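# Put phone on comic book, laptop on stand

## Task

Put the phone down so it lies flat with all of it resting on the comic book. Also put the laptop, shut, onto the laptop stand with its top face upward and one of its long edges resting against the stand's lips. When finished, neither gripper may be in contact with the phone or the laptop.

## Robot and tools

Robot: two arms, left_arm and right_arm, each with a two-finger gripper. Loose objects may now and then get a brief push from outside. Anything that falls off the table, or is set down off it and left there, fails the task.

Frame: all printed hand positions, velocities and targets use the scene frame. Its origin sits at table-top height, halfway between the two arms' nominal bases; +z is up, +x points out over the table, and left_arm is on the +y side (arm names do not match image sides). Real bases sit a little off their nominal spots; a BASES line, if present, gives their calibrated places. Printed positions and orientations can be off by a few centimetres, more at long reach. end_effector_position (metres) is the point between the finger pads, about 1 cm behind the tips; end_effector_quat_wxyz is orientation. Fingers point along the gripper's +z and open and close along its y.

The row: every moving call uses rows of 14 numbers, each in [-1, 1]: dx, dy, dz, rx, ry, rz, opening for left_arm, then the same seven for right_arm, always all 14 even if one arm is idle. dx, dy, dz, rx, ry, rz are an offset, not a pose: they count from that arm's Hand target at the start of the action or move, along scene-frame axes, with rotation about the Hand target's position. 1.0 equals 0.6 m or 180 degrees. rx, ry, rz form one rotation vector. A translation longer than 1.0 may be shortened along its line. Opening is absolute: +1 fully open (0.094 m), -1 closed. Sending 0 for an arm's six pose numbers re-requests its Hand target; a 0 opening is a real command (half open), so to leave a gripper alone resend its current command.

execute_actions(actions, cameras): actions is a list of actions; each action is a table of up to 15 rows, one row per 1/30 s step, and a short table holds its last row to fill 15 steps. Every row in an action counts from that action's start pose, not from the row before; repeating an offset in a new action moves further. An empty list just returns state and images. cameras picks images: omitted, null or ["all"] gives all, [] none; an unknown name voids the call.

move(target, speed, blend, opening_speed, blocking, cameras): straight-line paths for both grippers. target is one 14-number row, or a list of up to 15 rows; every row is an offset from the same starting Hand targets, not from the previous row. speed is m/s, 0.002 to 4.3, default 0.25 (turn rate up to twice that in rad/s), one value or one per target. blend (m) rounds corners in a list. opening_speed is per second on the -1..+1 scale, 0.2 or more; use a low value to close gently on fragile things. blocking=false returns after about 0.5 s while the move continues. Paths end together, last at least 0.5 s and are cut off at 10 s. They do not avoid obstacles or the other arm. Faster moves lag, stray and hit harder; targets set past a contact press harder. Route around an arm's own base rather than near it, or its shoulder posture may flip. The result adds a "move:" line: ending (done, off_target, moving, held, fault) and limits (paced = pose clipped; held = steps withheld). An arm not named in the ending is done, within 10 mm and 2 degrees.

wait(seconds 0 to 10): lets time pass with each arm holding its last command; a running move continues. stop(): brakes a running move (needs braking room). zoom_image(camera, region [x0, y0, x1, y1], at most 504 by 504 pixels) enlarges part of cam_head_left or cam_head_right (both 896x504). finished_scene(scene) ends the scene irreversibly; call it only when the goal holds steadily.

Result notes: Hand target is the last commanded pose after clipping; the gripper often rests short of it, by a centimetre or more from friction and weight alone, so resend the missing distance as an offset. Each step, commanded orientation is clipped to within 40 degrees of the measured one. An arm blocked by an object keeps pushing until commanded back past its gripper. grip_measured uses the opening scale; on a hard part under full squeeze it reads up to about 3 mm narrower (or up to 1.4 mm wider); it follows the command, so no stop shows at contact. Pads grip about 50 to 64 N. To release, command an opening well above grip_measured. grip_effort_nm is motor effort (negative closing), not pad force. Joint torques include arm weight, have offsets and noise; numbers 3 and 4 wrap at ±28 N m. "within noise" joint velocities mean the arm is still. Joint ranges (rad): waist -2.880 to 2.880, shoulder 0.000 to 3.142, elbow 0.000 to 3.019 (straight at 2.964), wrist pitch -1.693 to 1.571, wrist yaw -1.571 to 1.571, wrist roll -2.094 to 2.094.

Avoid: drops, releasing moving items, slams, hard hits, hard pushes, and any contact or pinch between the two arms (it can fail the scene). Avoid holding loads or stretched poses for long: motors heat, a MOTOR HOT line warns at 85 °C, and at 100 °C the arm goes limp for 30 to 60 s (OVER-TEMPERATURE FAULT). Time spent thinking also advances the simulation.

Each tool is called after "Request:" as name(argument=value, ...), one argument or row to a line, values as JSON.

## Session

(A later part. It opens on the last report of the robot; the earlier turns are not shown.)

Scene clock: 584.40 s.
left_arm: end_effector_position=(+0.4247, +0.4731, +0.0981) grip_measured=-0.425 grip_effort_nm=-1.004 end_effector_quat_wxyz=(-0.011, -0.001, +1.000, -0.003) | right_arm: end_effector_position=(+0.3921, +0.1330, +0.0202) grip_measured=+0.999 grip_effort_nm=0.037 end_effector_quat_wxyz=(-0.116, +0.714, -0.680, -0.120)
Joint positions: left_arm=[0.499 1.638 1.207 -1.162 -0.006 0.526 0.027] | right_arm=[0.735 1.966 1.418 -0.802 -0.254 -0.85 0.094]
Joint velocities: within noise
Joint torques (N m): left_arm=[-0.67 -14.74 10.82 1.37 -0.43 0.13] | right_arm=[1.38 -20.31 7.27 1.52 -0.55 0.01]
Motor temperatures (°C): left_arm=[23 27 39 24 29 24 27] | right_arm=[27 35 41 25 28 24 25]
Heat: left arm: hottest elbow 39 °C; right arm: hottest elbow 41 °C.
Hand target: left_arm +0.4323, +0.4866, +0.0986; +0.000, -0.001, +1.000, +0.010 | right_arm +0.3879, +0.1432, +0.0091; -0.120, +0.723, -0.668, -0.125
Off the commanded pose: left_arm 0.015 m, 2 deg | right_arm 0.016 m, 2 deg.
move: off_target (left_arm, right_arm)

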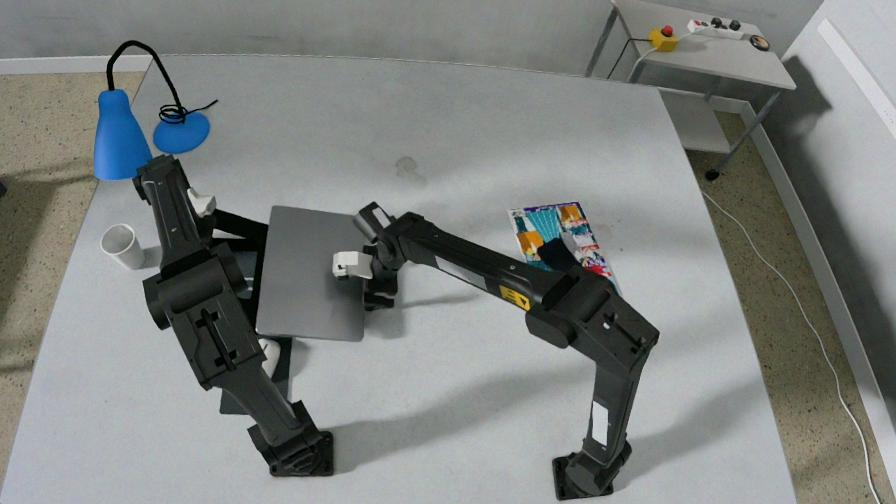

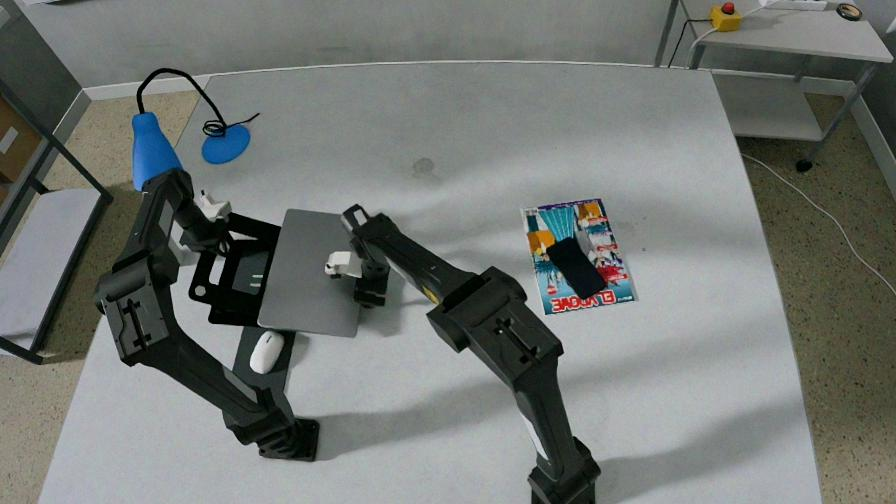

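Request:
move(
  target=[
    [0,-0.02,0,0,0,0,-0.9,-0.01,-0.05,0.02,0.055,0,0,1],
    [0,-0.02,0,0,0,0,-0.9,-0.01,-0.05,0.02,0.055,0,0,-0.1],
    [0,-0.02,0,0,0,0,-0.9,-0.01,0.01,0.035,0.055,0,0,-0.1],
  ],
  speed=0.06,
)

Request:
zoom_image(
  camera="cam_head_left",
  region=[190, 170, 410, 370],
)

Request:
zoom_image(
  camera="cam_head_right",
  region=[190, 170, 410, 370],
)

Scene clock: 594.73 s.
left_arm: end_effector_position=(+0.4247, +0.4730, +0.0981) grip_measured=-0.426 grip_effort_nm=-1.013 end_effector_quat_wxyz=(-0.011, -0.002, +1.000, -0.003) | right_arm: end_effector_position=(+0.3733, +0.1281, +0.0191) grip_measured=-0.099 grip_effort_nm=-0.081 end_effector_quat_wxyz=(-0.171, +0.707, -0.663, -0.180)
Joint positions: left_arm=[0.499 1.638 1.207 -1.162 -0.006 0.524 0.027] | right_arm=[0.713 1.902 1.267 -0.612 -0.39 -0.852 0.042]
Joint velocities: within noise
Joint torques (N m): left_arm=[-2.73 -16.09 9.47 1.33 -0.41 -0.09] | right_arm=[1.61 -19.43 11.07 0.31 -0.33 0.25]
Motor temperatures (°C): left_arm=[23 27 39 24 29 24 27] | right_arm=[27 35 40 25 28 24 25]
Heat: left arm: hottest elbow 39 °C; right arm: hottest elbow 40 °C.
Hand target: left_arm +0.4322, +0.4746, +0.0986; +0.000, -0.001, +1.000, +0.010 | right_arm +0.3819, +0.1492, +0.0301; -0.182, +0.710, -0.655, -0.182
Off the commanded pose: left_arm 0.008 m, 2 deg | right_arm 0.025 m, 2 deg.
move: off_target (right_arm)

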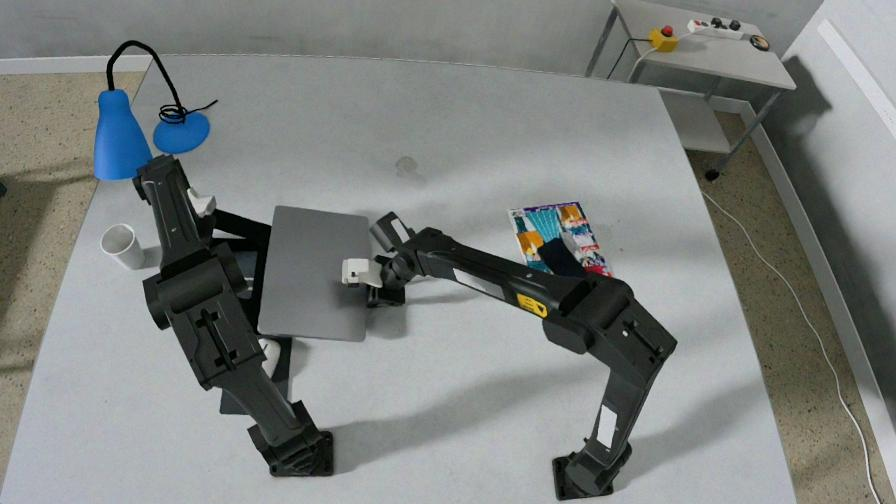

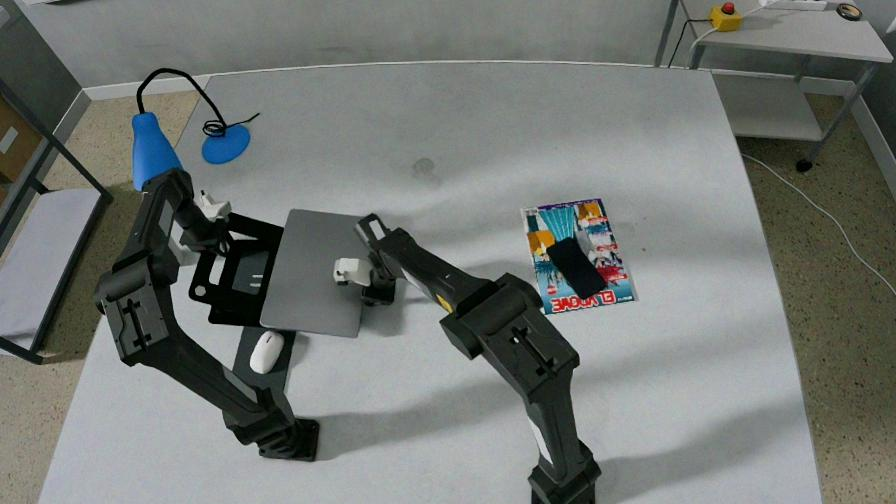

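Scaled by 2.291.

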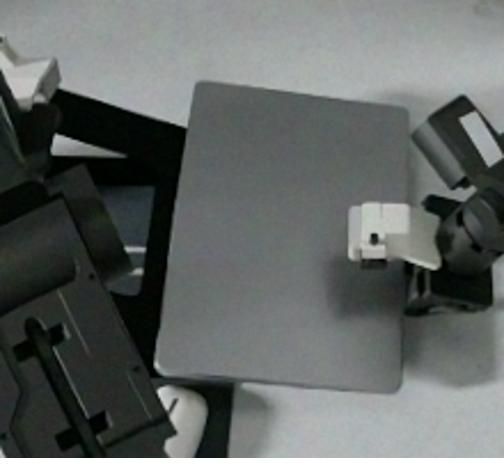

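Scaled by 2.291.

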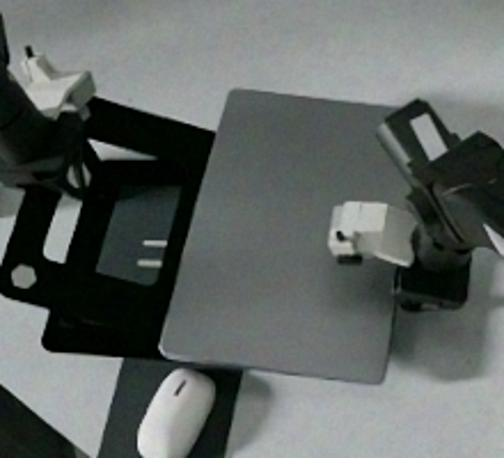

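Request:
move(
  target=[
    [0,-0.01,-0.01,0,0,0,-0.9,0.0,0.06,0.01,0,0,0,-0.1],
    [0,-0.085,-0.01,0,0,0,-0.9,0.0,0.07,0.03,0,0,0,-0.1],
  ],
  speed=0.03,
)

Request:
zoom_image(
  camera="cam_head_left",
  region=[190, 170, 410, 370],
)

Request:
zoom_image(
  camera="cam_head_right",
  region=[190, 170, 410, 370],
)

Scene clock: 601.70 s.
left_arm: end_effector_position=(+0.4226, +0.4591, +0.1030) grip_measured=-0.426 grip_effort_nm=-1.009 end_effector_quat_wxyz=(-0.003, -0.010, +1.000, +0.017) | right_arm: end_effector_position=(+0.3712, +0.1402, +0.0220) grip_measured=-0.099 grip_effort_nm=-0.066 end_effector_quat_wxyz=(-0.144, +0.692, -0.685, -0.174)
Joint positions: left_arm=[0.464 1.592 1.163 -1.131 -0.033 0.474 0.027] | right_arm=[0.738 1.925 1.328 -0.688 -0.36 -0.785 0.042]
Joint velocities: within noise
Joint torques (N m): left_arm=[-6.65 -15.27 6.13 1.33 0.59 -0.48] | right_arm=[3.6 -19.72 13.96 0.99 -0.74 0.08]
Motor temperatures (°C): left_arm=[23 27 38 24 29 24 27] | right_arm=[27 35 42 25 28 24 25]
Heat: left arm: hottest elbow 38 °C; right arm: hottest elbow 42 °C.
Hand target: left_arm +0.4322, +0.4235, +0.0925; +0.000, -0.001, +1.000, +0.010 | right_arm +0.3819, +0.1913, +0.0481; -0.182, +0.710, -0.655, -0.182
Off the commanded pose: left_arm 0.038 m, 1 deg | right_arm 0.058 m, 6 deg.
move: off_target (left_arm, right_arm)

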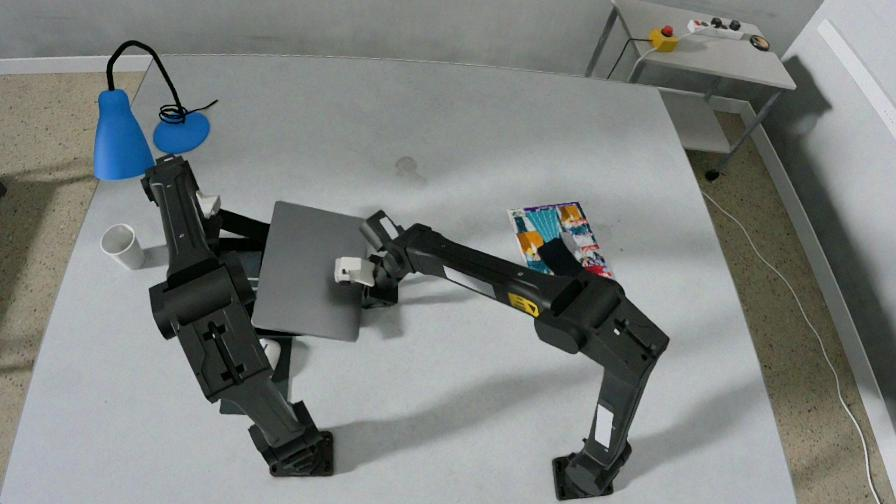

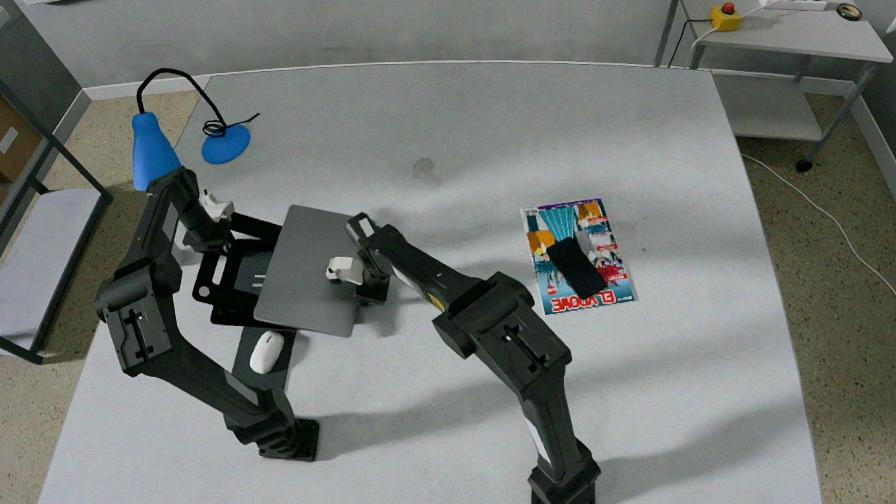

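Scaled by 2.291.

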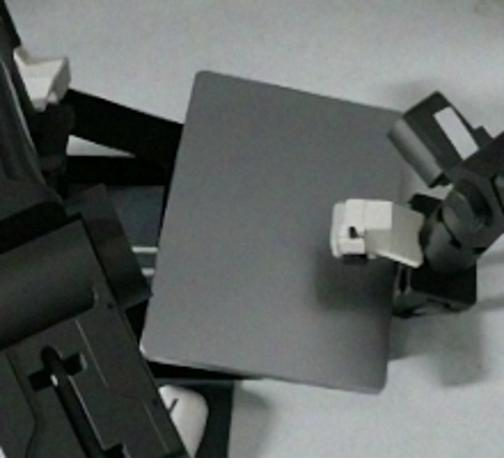

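Scaled by 2.291.

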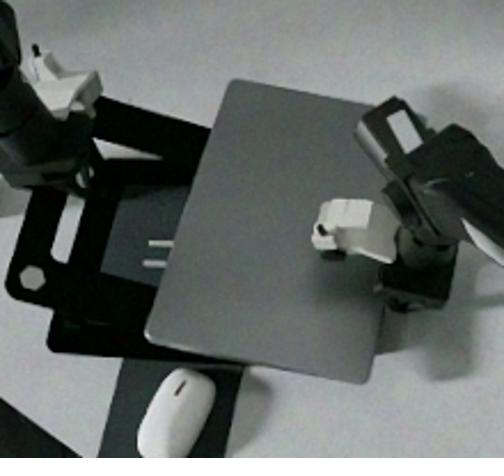

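Request:
move(
  target=[
    [0,-0.05,0.0,0,0,0,-0.9,0.01,0.025,0.02,0,0,0,-0.1],
    [0,-0.1,0.0,0,0,0,-0.9,0.01,0.035,0.035,0,0,0,-0.1],
  ],
  speed=0.03,
)

Request:
zoom_image(
  camera="cam_head_left",
  region=[190, 170, 410, 370],
)

Request:
zoom_image(
  camera="cam_head_right",
  region=[190, 170, 410, 370],
)

Scene clock: 608.40 s.
left_arm: end_effector_position=(+0.4259, +0.4129, +0.1062) grip_measured=-0.426 grip_effort_nm=-1.009 end_effector_quat_wxyz=(+0.000, -0.002, +1.000, +0.025) | right_arm: end_effector_position=(+0.3699, +0.1455, +0.0243) grip_measured=-0.099 grip_effort_nm=-0.071 end_effector_quat_wxyz=(-0.118, +0.687, -0.696, -0.171)
Joint positions: left_arm=[0.361 1.541 1.111 -1.122 -0.045 0.387 0.027] | right_arm=[0.75 1.946 1.38 -0.765 -0.347 -0.761 0.042]
Joint velocities: within noise
Joint torques (N m): left_arm=[-8.47 -14.68 5.35 1.06 1.1 -0.86] | right_arm=[4.07 -21.36 15.77 1.29 -0.99 0.03]
Motor temperatures (°C): left_arm=[23 27 37 24 29 24 28] | right_arm=[27 35 44 25 28 24 25]
Heat: left arm: hottest elbow 37 °C; right arm: hottest elbow 44 °C.
Hand target: left_arm +0.4322, +0.3634, +0.0926; +0.000, -0.001, +1.000, +0.010 | right_arm +0.3879, +0.2122, +0.0691; -0.182, +0.710, -0.655, -0.182
Off the commanded pose: left_arm 0.052 m, 2 deg | right_arm 0.082 m, 9 deg.
move: off_target (left_arm, right_arm)

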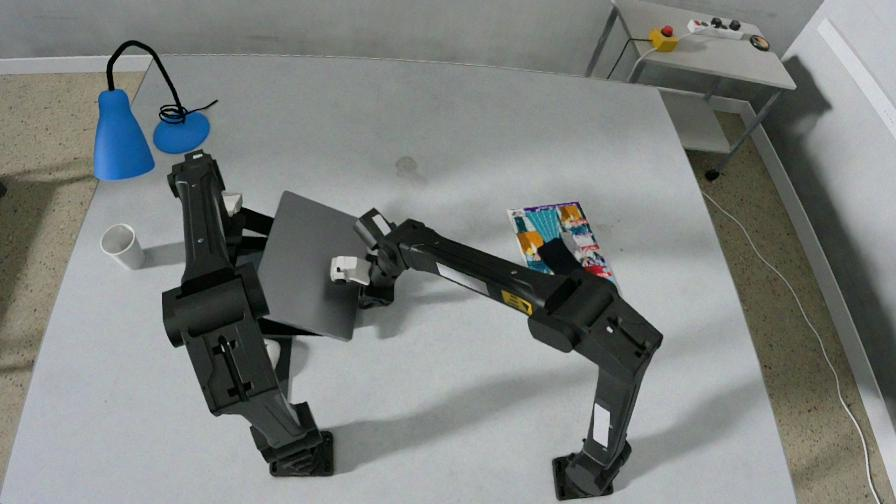

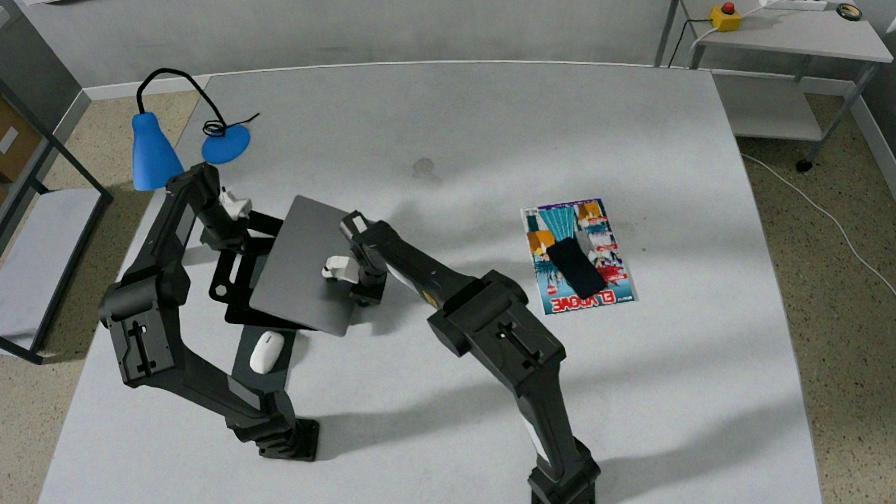

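Scaled by 2.291.

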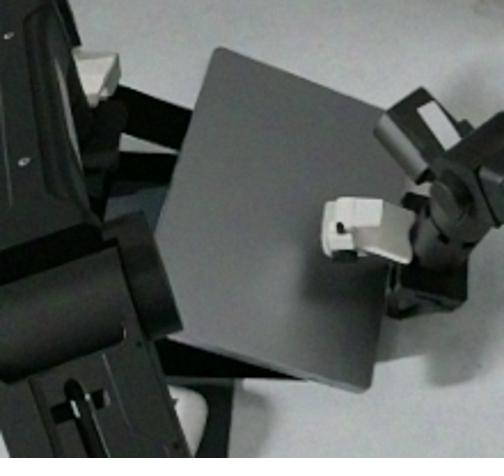

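Scaled by 2.291.

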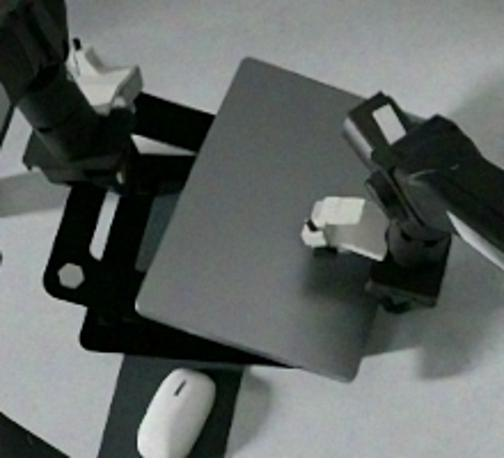

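Request:
move(
  target=[
    [0,0.0,0.0,0,0,0,-0.9,0.0,-0.1,-0.025,0,0,0,-0.1],
    [0,0,0.0,0,0,0,-0.9,0.05,-0.1,-0.025,0,0,0,-0.1],
    [0,0.0,0.0,0,0,0,-0.9,0.05,-0.02,-0.01,0,0,0,-0.1],
    [0,-0.03,0.0,0,0,0,-0.9,0.05,0.01,0.005,0,0,0,-0.1],
    [0,-0.08,0.0,0,0,0,-0.9,0.05,0.02,0.015,0,0,0,-0.1],
  ],
  speed=0.035,
)

Request:
zoom_image(
  camera="cam_head_left",
  region=[190, 170, 410, 370],
)

Request:
zoom_image(
  camera="cam_head_right",
  region=[190, 170, 410, 370],
)

Scene clock: 619.27 s.
left_arm: end_effector_position=(+0.4255, +0.3922, +0.1186) grip_measured=-0.426 grip_effort_nm=-1.004 end_effector_quat_wxyz=(+0.008, -0.010, +0.999, +0.049) | right_arm: end_effector_position=(+0.3976, +0.1385, +0.0322) grip_measured=-0.099 grip_effort_nm=-0.042 end_effector_quat_wxyz=(-0.105, +0.682, -0.704, -0.169)
Joint positions: left_arm=[0.299 1.491 1.088 -1.122 -0.088 0.31 0.027] | right_arm=[0.71 1.983 1.47 -0.857 -0.348 -0.787 0.042]
Joint velocities: within noise
Joint torques (N m): left_arm=[-12.04 -12.63 4.53 0.79 2.48 -1.16] | right_arm=[5.36 -21.42 17.33 2.15 -1.31 0.06]
Motor temperatures (°C): left_arm=[23 27 36 24 30 24 28] | right_arm=[27 37 46 25 28 24 25]
Heat: left arm: hottest elbow 36 °C; right arm: hottest elbow 46 °C.
Hand target: left_arm +0.4322, +0.3155, +0.0926; +0.000, -0.001, +1.000, +0.010 | right_arm +0.4180, +0.2242, +0.0782; -0.183, +0.710, -0.655, -0.182
Off the commanded pose: left_arm 0.081 m, 5 deg | right_arm 0.099 m, 11 deg.
move: off_target (left_arm, right_arm)

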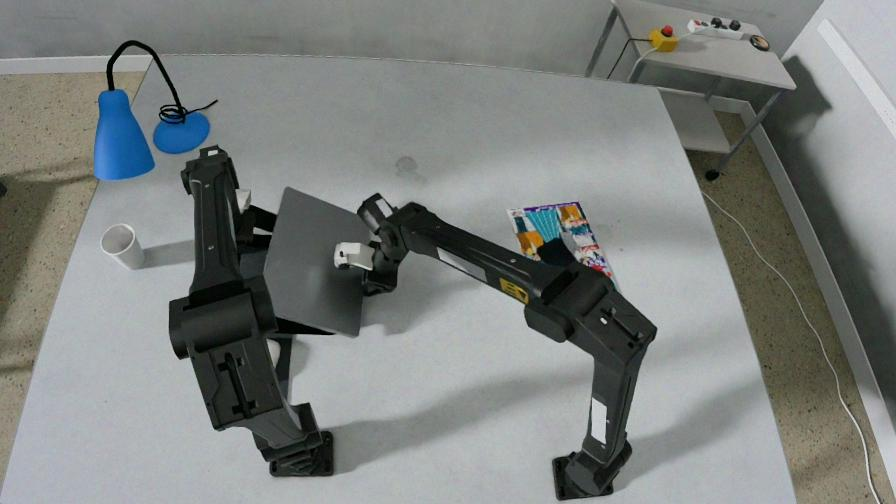

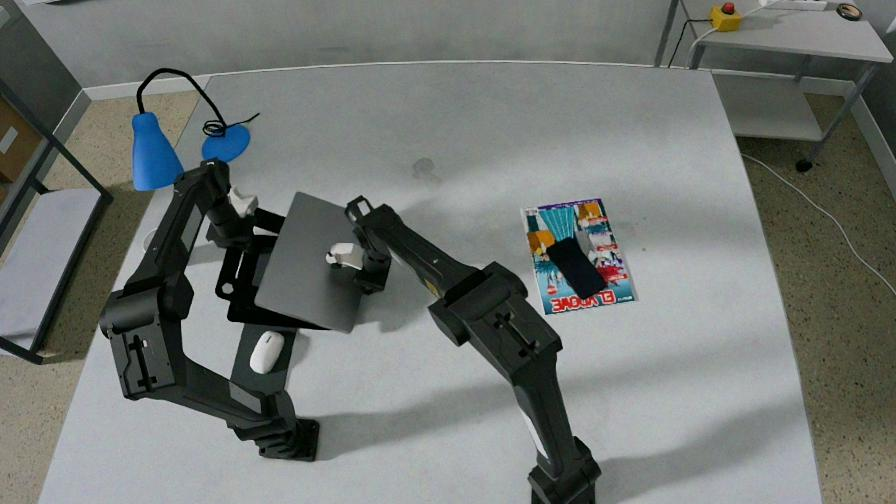

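Scaled by 2.291.

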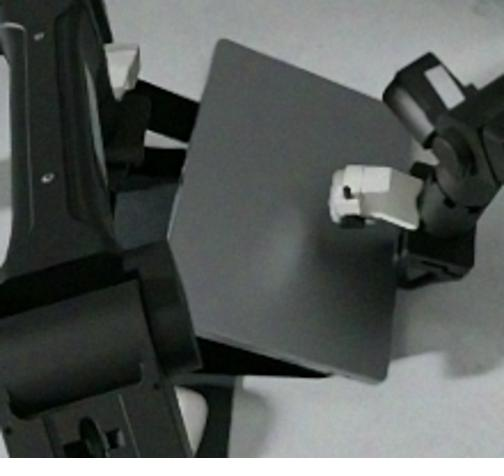

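Scaled by 2.291.

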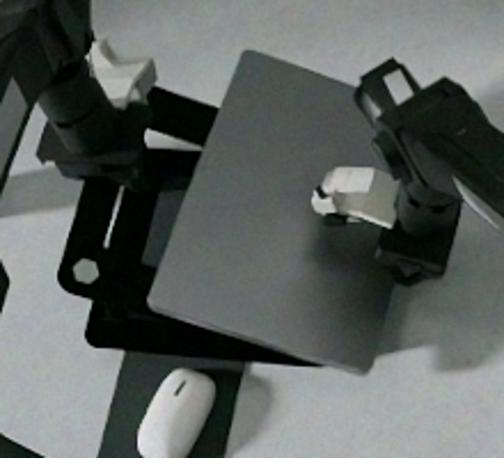

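Request:
move(
  target=[
    [0,0.04,-0.09,0,0,0,-0.9,0.0,-0.01,0.0,0,0,0,-0.1],
    [0,-0.03,-0.09,0,0,0,-0.9,0.0,0.02,0.03,0,0,0,-0.1],
  ],
  speed=0.04,
)

Request:
zoom_image(
  camera="cam_head_left",
  region=[190, 170, 410, 370],
)

Request:
zoom_image(
  camera="cam_head_right",
  region=[190, 170, 410, 370],
)

Scene clock: 628.83 s.
left_arm: end_effector_position=(+0.4372, +0.3580, +0.0947) grip_measured=-0.403 grip_effort_nm=-1.009 end_effector_quat_wxyz=(+0.042, -0.009, +0.998, +0.038) | right_arm: end_effector_position=(+0.4054, +0.1916, +0.0759) grip_measured=-0.099 grip_effort_nm=-0.042 end_effector_quat_wxyz=(-0.150, +0.695, -0.680, -0.181)
Joint positions: left_arm=[0.227 1.488 1.014 -0.997 -0.054 0.24 0.028] | right_arm=[0.758 1.991 1.59 -0.866 -0.37 -0.773 0.042]
Joint velocities: within noise
Joint torques (N m): left_arm=[-0.79 -12.63 9.5 0.55 -0.39 0.04] | right_arm=[-0.15 -22.77 7.16 0.34 -0.17 0.15]
Motor temperatures (°C): left_arm=[23 27 35 24 33 25 28] | right_arm=[27 38 47 25 29 24 25]
Heat: left arm: hottest elbow 35 °C; right arm: hottest elbow 47 °C.
Hand target: left_arm +0.4355, +0.3640, +0.0926; +0.038, -0.012, +0.998, +0.042 (not the last commanded pose) | right_arm +0.4049, +0.1833, +0.0651; -0.137, +0.692, -0.686, -0.180 (not the last commanded pose)
Off the commanded pose: left_arm 0.083 m, 6 deg | right_arm 0.051 m, 5 deg.
move: held (left_arm, right_arm; a check stopped the path); limits=held
pose unreachable (left arm): on one or more control steps of this call, first in action 0 (counted from 0), this arm could not follow its commanded pose, so it was not sent that pose on those steps. It may still have moved: this result reports where it is.
cause: moving toward the commanded pose would bring a part of the arm too close to another arm (this arm's wrist (the part past joint 5) and the right arm's wrist camera, along the way the arms are being sent, or toward where that arm still pushes).
pose unreachable (right arm): on one or more control steps of this call, first in action 0 (counted from 0), this arm could not follow its commanded pose, so it was not sent that pose on those steps. It may still have moved: this result reports where it is.
cause: moving toward the commanded pose would bring a part of the arm too close to another arm (this arm's wrist camera and the left arm's wrist (the part past joint 5), along the way the arms are being sent, or toward where that arm still pushes).

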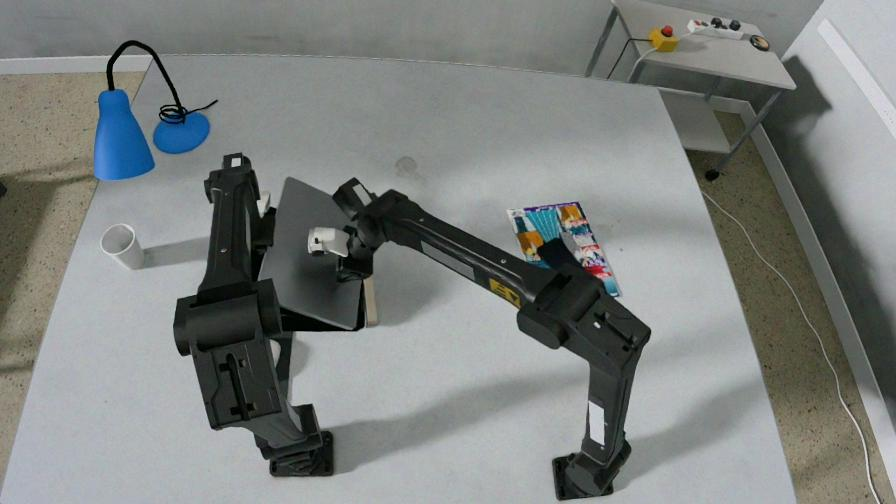

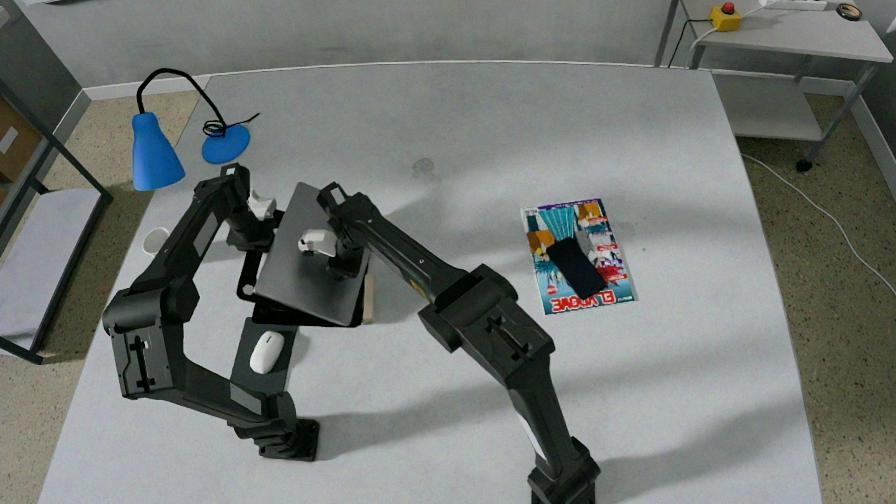

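Scaled by 2.291.

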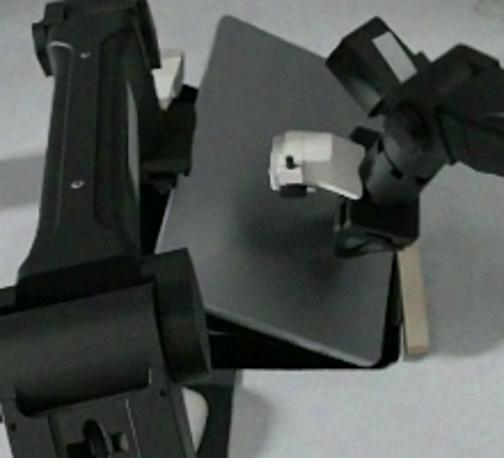

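Scaled by 2.291.

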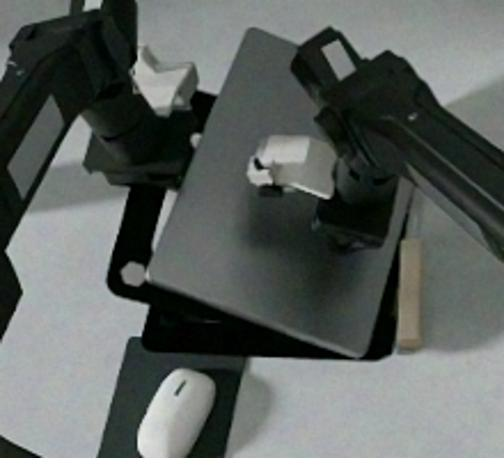

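Request:
move(
  target=[
    [0,0.0,0,0,0,0,-0.9,0.0,-0.03,0.0,0,0,0,-0.1],
    [0,0.0,0,0,0,0,-0.9,0.0,-0.2,0.05,0,0,0,-0.1],
  ],
  speed=[0.03,0.1],
)

Request:
zoom_image(
  camera="cam_head_left",
  region=[210, 170, 390, 350],
)

Request:
zoom_image(
  camera="cam_head_right",
  region=[210, 170, 390, 350],
)

Scene clock: 637.10 s.
left_arm: end_effector_position=(+0.4372, +0.3580, +0.0947) grip_measured=-0.404 grip_effort_nm=-1.009 end_effector_quat_wxyz=(+0.042, -0.009, +0.998, +0.038) | right_arm: end_effector_position=(+0.4080, +0.0709, +0.0905) grip_measured=-0.099 grip_effort_nm=-0.046 end_effector_quat_wxyz=(-0.138, +0.692, -0.685, -0.180)
Joint positions: left_arm=[0.227 1.488 1.014 -0.997 -0.053 0.24 0.028] | right_arm=[0.594 1.818 1.374 -0.91 -0.406 -0.936 0.042]
Joint velocities: within noise
Joint torques (N m): left_arm=[-0.38 -12.86 9.68 0.36 -0.38 0.07] | right_arm=[-0.15 -21.89 6.75 0.23 -0.33 0.05]
Motor temperatures (°C): left_arm=[23 27 35 24 32 24 28] | right_arm=[27 37 46 25 28 24 25]
Heat: left arm: hottest elbow 35 °C; right arm: hottest elbow 46 °C.
Hand target: left_arm +0.4356, +0.3639, +0.0926; +0.038, -0.012, +0.998, +0.042 | right_arm +0.4051, +0.0633, +0.0953; -0.137, +0.692, -0.686, -0.180
Off the commanded pose: left_arm 0.007 m, 1 deg | right_arm 0.009 m, 0 deg.
move: done

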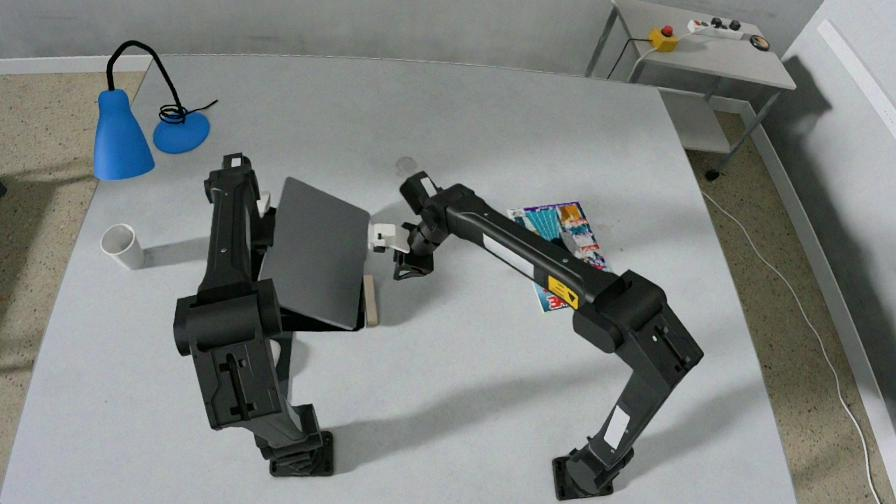

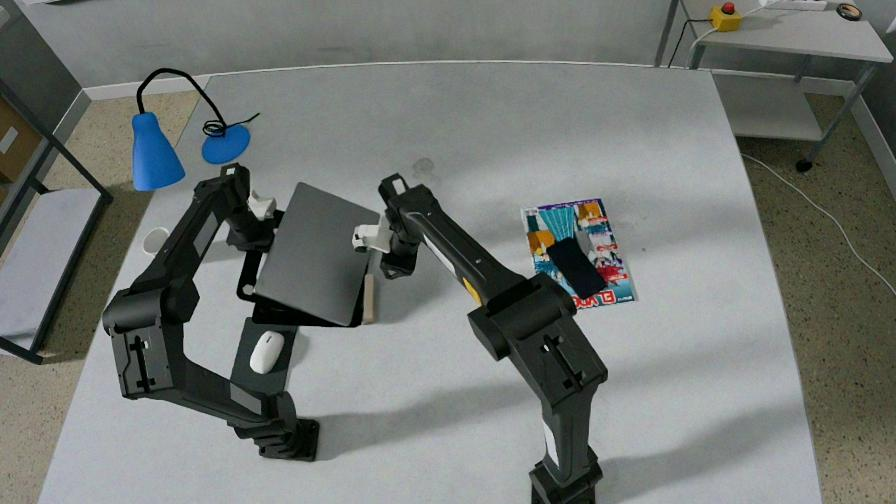

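Scaled by 2.800.

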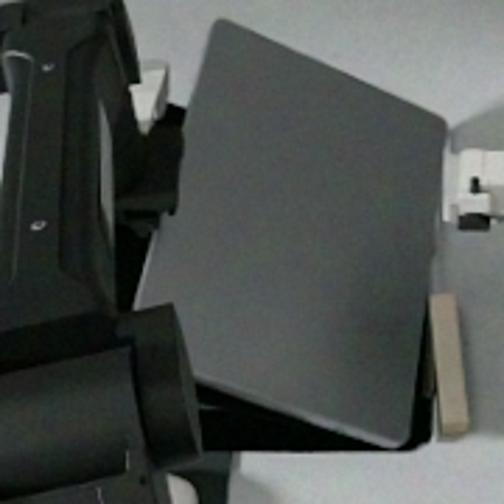

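Scaled by 2.800.

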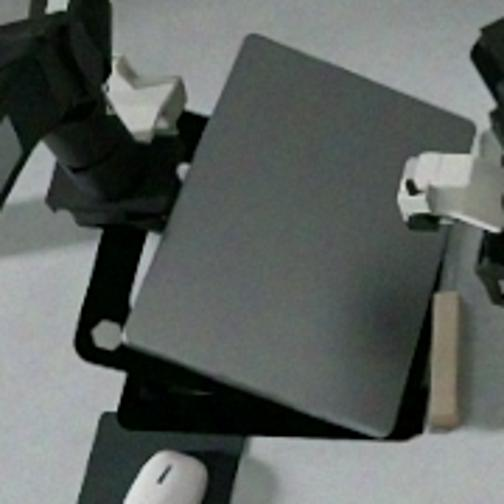

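Request:
zoom_image(
  camera="cam_head_left",
  region=[330, 230, 410, 340],
)

Request:
zoom_image(
  camera="cam_head_right",
  region=[330, 230, 410, 340],
)

Scaled by 4.582.

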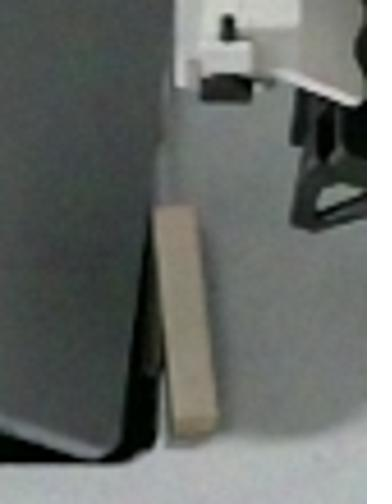

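Scaled by 4.582.

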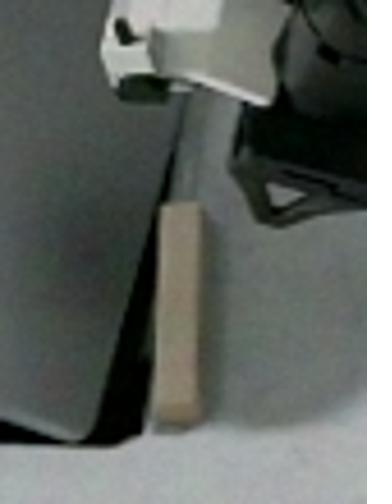

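Request:
move(
  target=[
    [0,0.0,0,0,0,0,0.1,0.04,0.03,0,0,0,0,-0.1],
    [0,0.02,0.25,0,0,0,0.1,0.085,0.08,-0.055,0,0,0,-0.1],
    [-0.1,0.1,0.25,0,0,0,0.1,0.085,0.08,-0.055,0,0,0,-0.1],
  ],
  speed=0.12,
  opening_speed=0.8,
)

Request:
zoom_image(
  camera="cam_head_left",
  region=[210, 170, 410, 350],
)

Request:
zoom_image(
  camera="cam_head_right",
  region=[210, 170, 410, 350],
)

Scene clock: 660.93 s.
left_arm: end_effector_position=(+0.3831, +0.4230, +0.2402) grip_measured=+0.098 grip_effort_nm=0.129 end_effector_quat_wxyz=(+0.039, -0.010, +0.998, +0.044) | right_arm: end_effector_position=(+0.4399, +0.0926, +0.0575) grip_measured=-0.099 grip_effort_nm=-0.046 end_effector_quat_wxyz=(-0.121, +0.689, -0.691, -0.184)
Joint positions: left_arm=[0.425 1.307 1.23 -1.386 -0.046 0.436 0.052] | right_arm=[0.594 1.963 1.506 -0.932 -0.406 -0.932 0.042]
Joint velocities: within noise
Joint torques (N m): left_arm=[-0.26 -12.04 9.89 0.05 0.13 0.08] | right_arm=[1.14 -19.96 11.88 0.77 -0.19 0.21]
Motor temperatures (°C): left_arm=[23 27 35 24 30 24 28] | right_arm=[27 37 43 25 27 24 25]
Heat: left arm: hottest elbow 35 °C; right arm: hottest elbow 43 °C.
Hand target: left_arm +0.3755, +0.4240, +0.2426; +0.038, -0.012, +0.998, +0.042 | right_arm +0.4560, +0.1113, +0.0622; -0.137, +0.692, -0.686, -0.180
Off the commanded pose: left_arm 0.008 m, 0 deg | right_arm 0.025 m, 2 deg.
move: off_target (right_arm)

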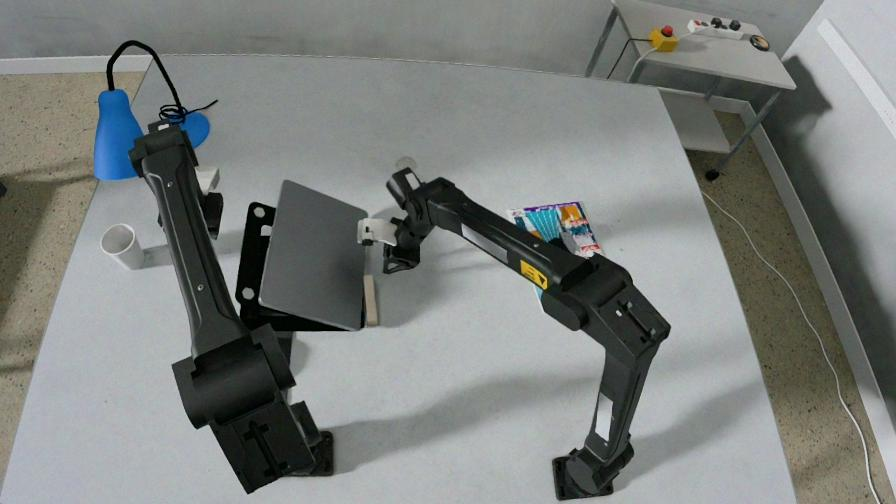

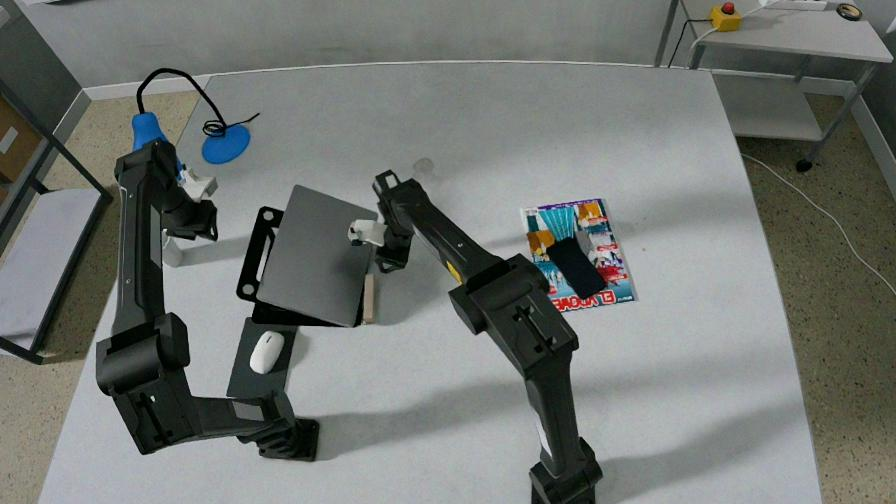

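Scaled by 2.520.

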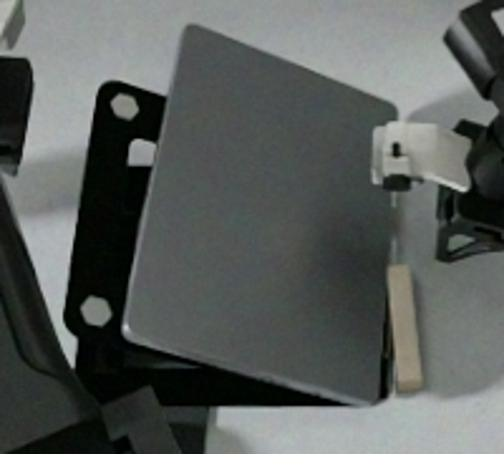

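Scaled by 2.520.

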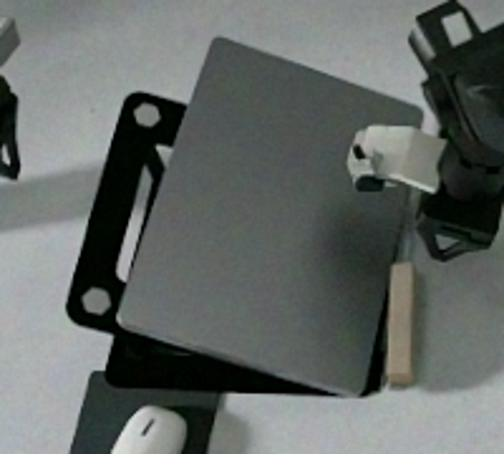

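Request:
zoom_image(
  camera="cam_head_left",
  region=[340, 205, 400, 285],
)

Request:
zoom_image(
  camera="cam_head_left",
  region=[340, 265, 400, 345],
)

Request:
zoom_image(
  camera="cam_head_right",
  region=[340, 255, 400, 335],
)

Scaled by 6.300.

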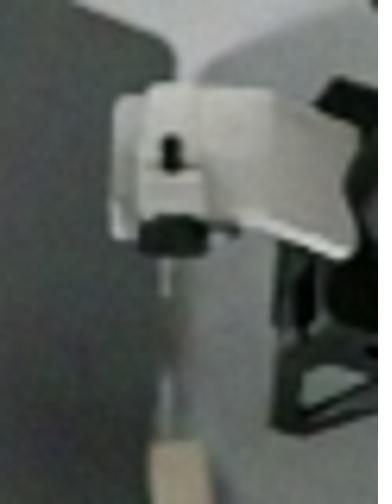

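Scaled by 6.300.

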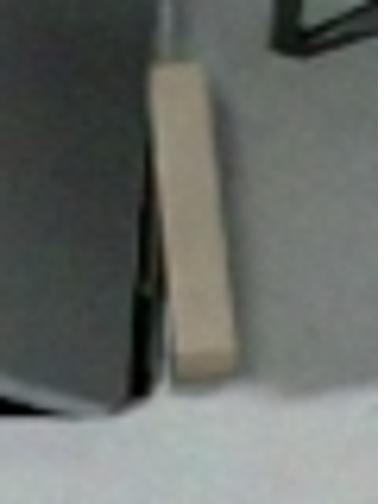

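Scaled by 6.300.

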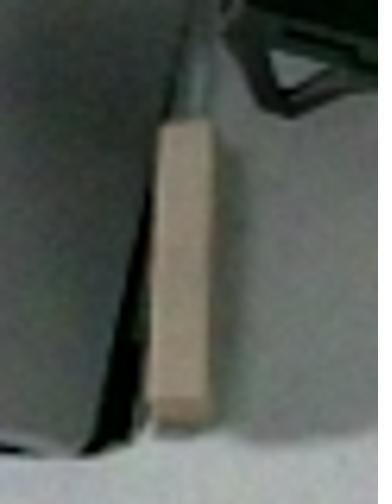

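Request:
move(
  target=[
    [0,0,0,0,0,0,0.1,-0.02,-0.15,0.15,0,0,0,-0.1],
    [0,0,0,0,0,0,0.1,-0.2,-0.6,0.35,0,0,0,-0.1],
  ],
  speed=0.2,
)

Request:
zoom_image(
  camera="cam_head_left",
  region=[210, 170, 410, 350],
)

Request:
zoom_image(
  camera="cam_head_right",
  region=[210, 170, 410, 350],
)

Request:
zoom_image(
  camera="cam_head_right",
  region=[340, 205, 400, 285],
)

Request:
zoom_image(
  camera="cam_head_left",
  region=[340, 205, 400, 285],
)

Scene clock: 679.30 s.
left_arm: end_effector_position=(+0.3831, +0.4230, +0.2402) grip_measured=+0.098 grip_effort_nm=0.129 end_effector_quat_wxyz=(+0.039, -0.010, +0.998, +0.044) | right_arm: end_effector_position=(+0.3384, -0.2453, +0.2690) grip_measured=-0.099 grip_effort_nm=-0.042 end_effector_quat_wxyz=(-0.136, +0.692, -0.685, -0.182)
Joint positions: left_arm=[0.425 1.307 1.23 -1.386 -0.046 0.436 0.052] | right_arm=[-0.033 1.345 1.298 -1.609 -0.451 -1.628 0.042]
Joint velocities: within noise
Joint torques (N m): left_arm=[-1.32 -13.1 9.95 0.1 0.08 0.07] | right_arm=[-0.15 -12.69 8.25 -0.38 -0.25 0.08]
Motor temperatures (°C): left_arm=[23 27 35 24 29 24 28] | right_arm=[27 37 44 25 27 23 25]
Heat: left arm: hottest elbow 35 °C; right arm: hottest elbow 44 °C.
Hand target: left_arm +0.3755, +0.4241, +0.2426; +0.038, -0.012, +0.998, +0.042 | right_arm +0.3360, -0.2487, +0.2722; -0.137, +0.692, -0.686, -0.180
Off the commanded pose: left_arm 0.008 m, 0 deg | right_arm 0.005 m, 0 deg.
move: done

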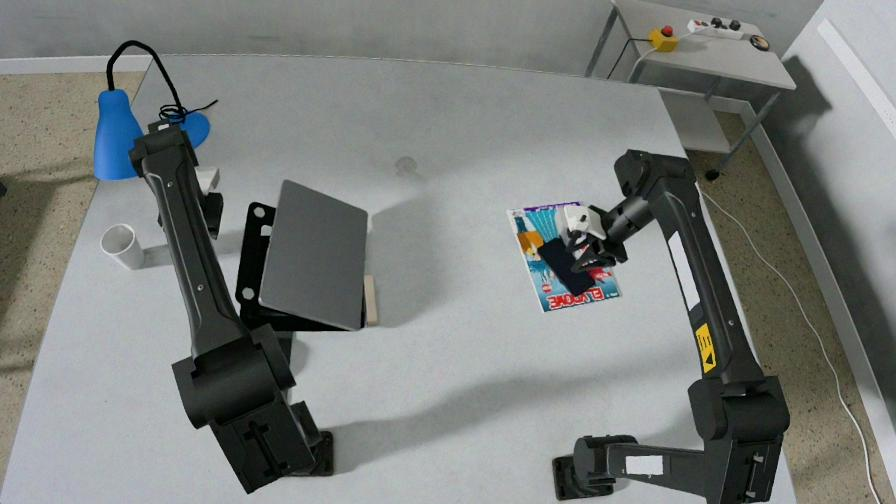

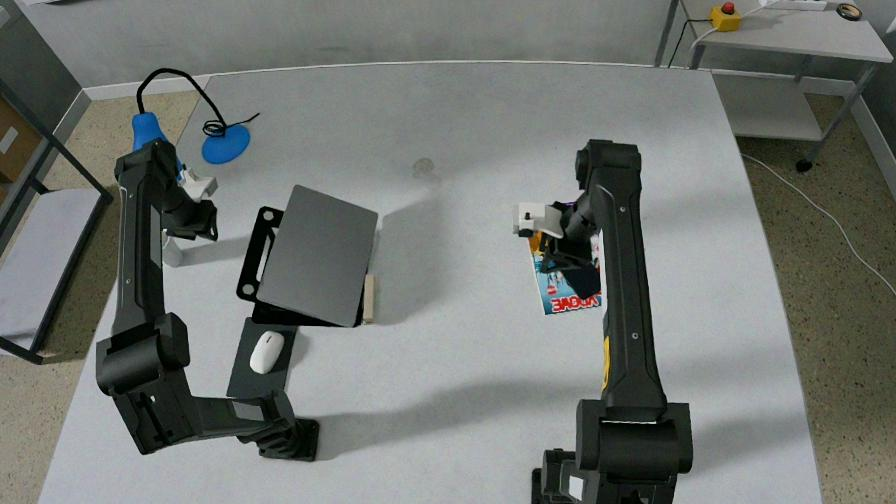

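Scaled by 2.520.

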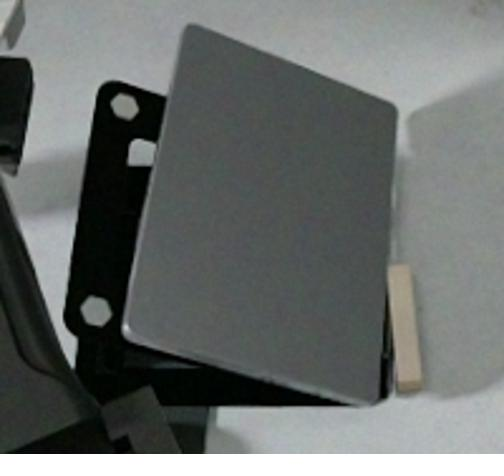

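Scaled by 2.520.

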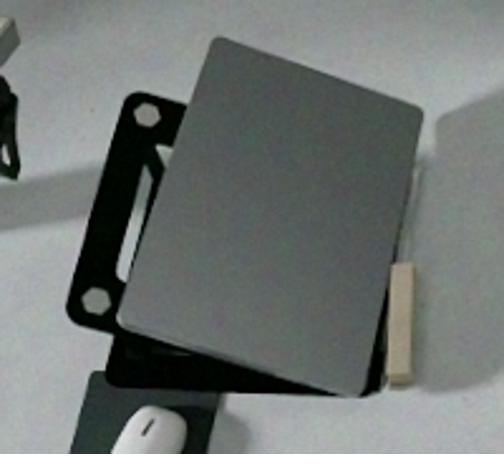

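Scaled by 6.300.

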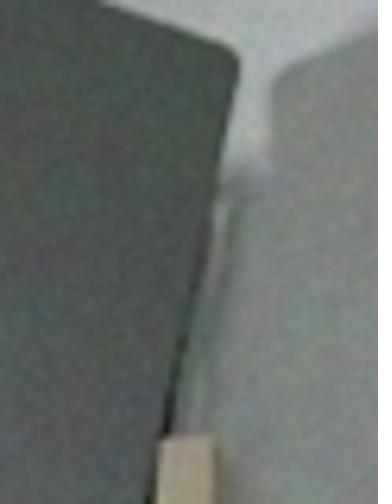

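Scaled by 6.300.

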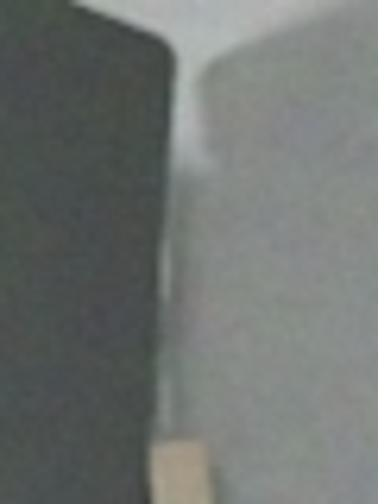

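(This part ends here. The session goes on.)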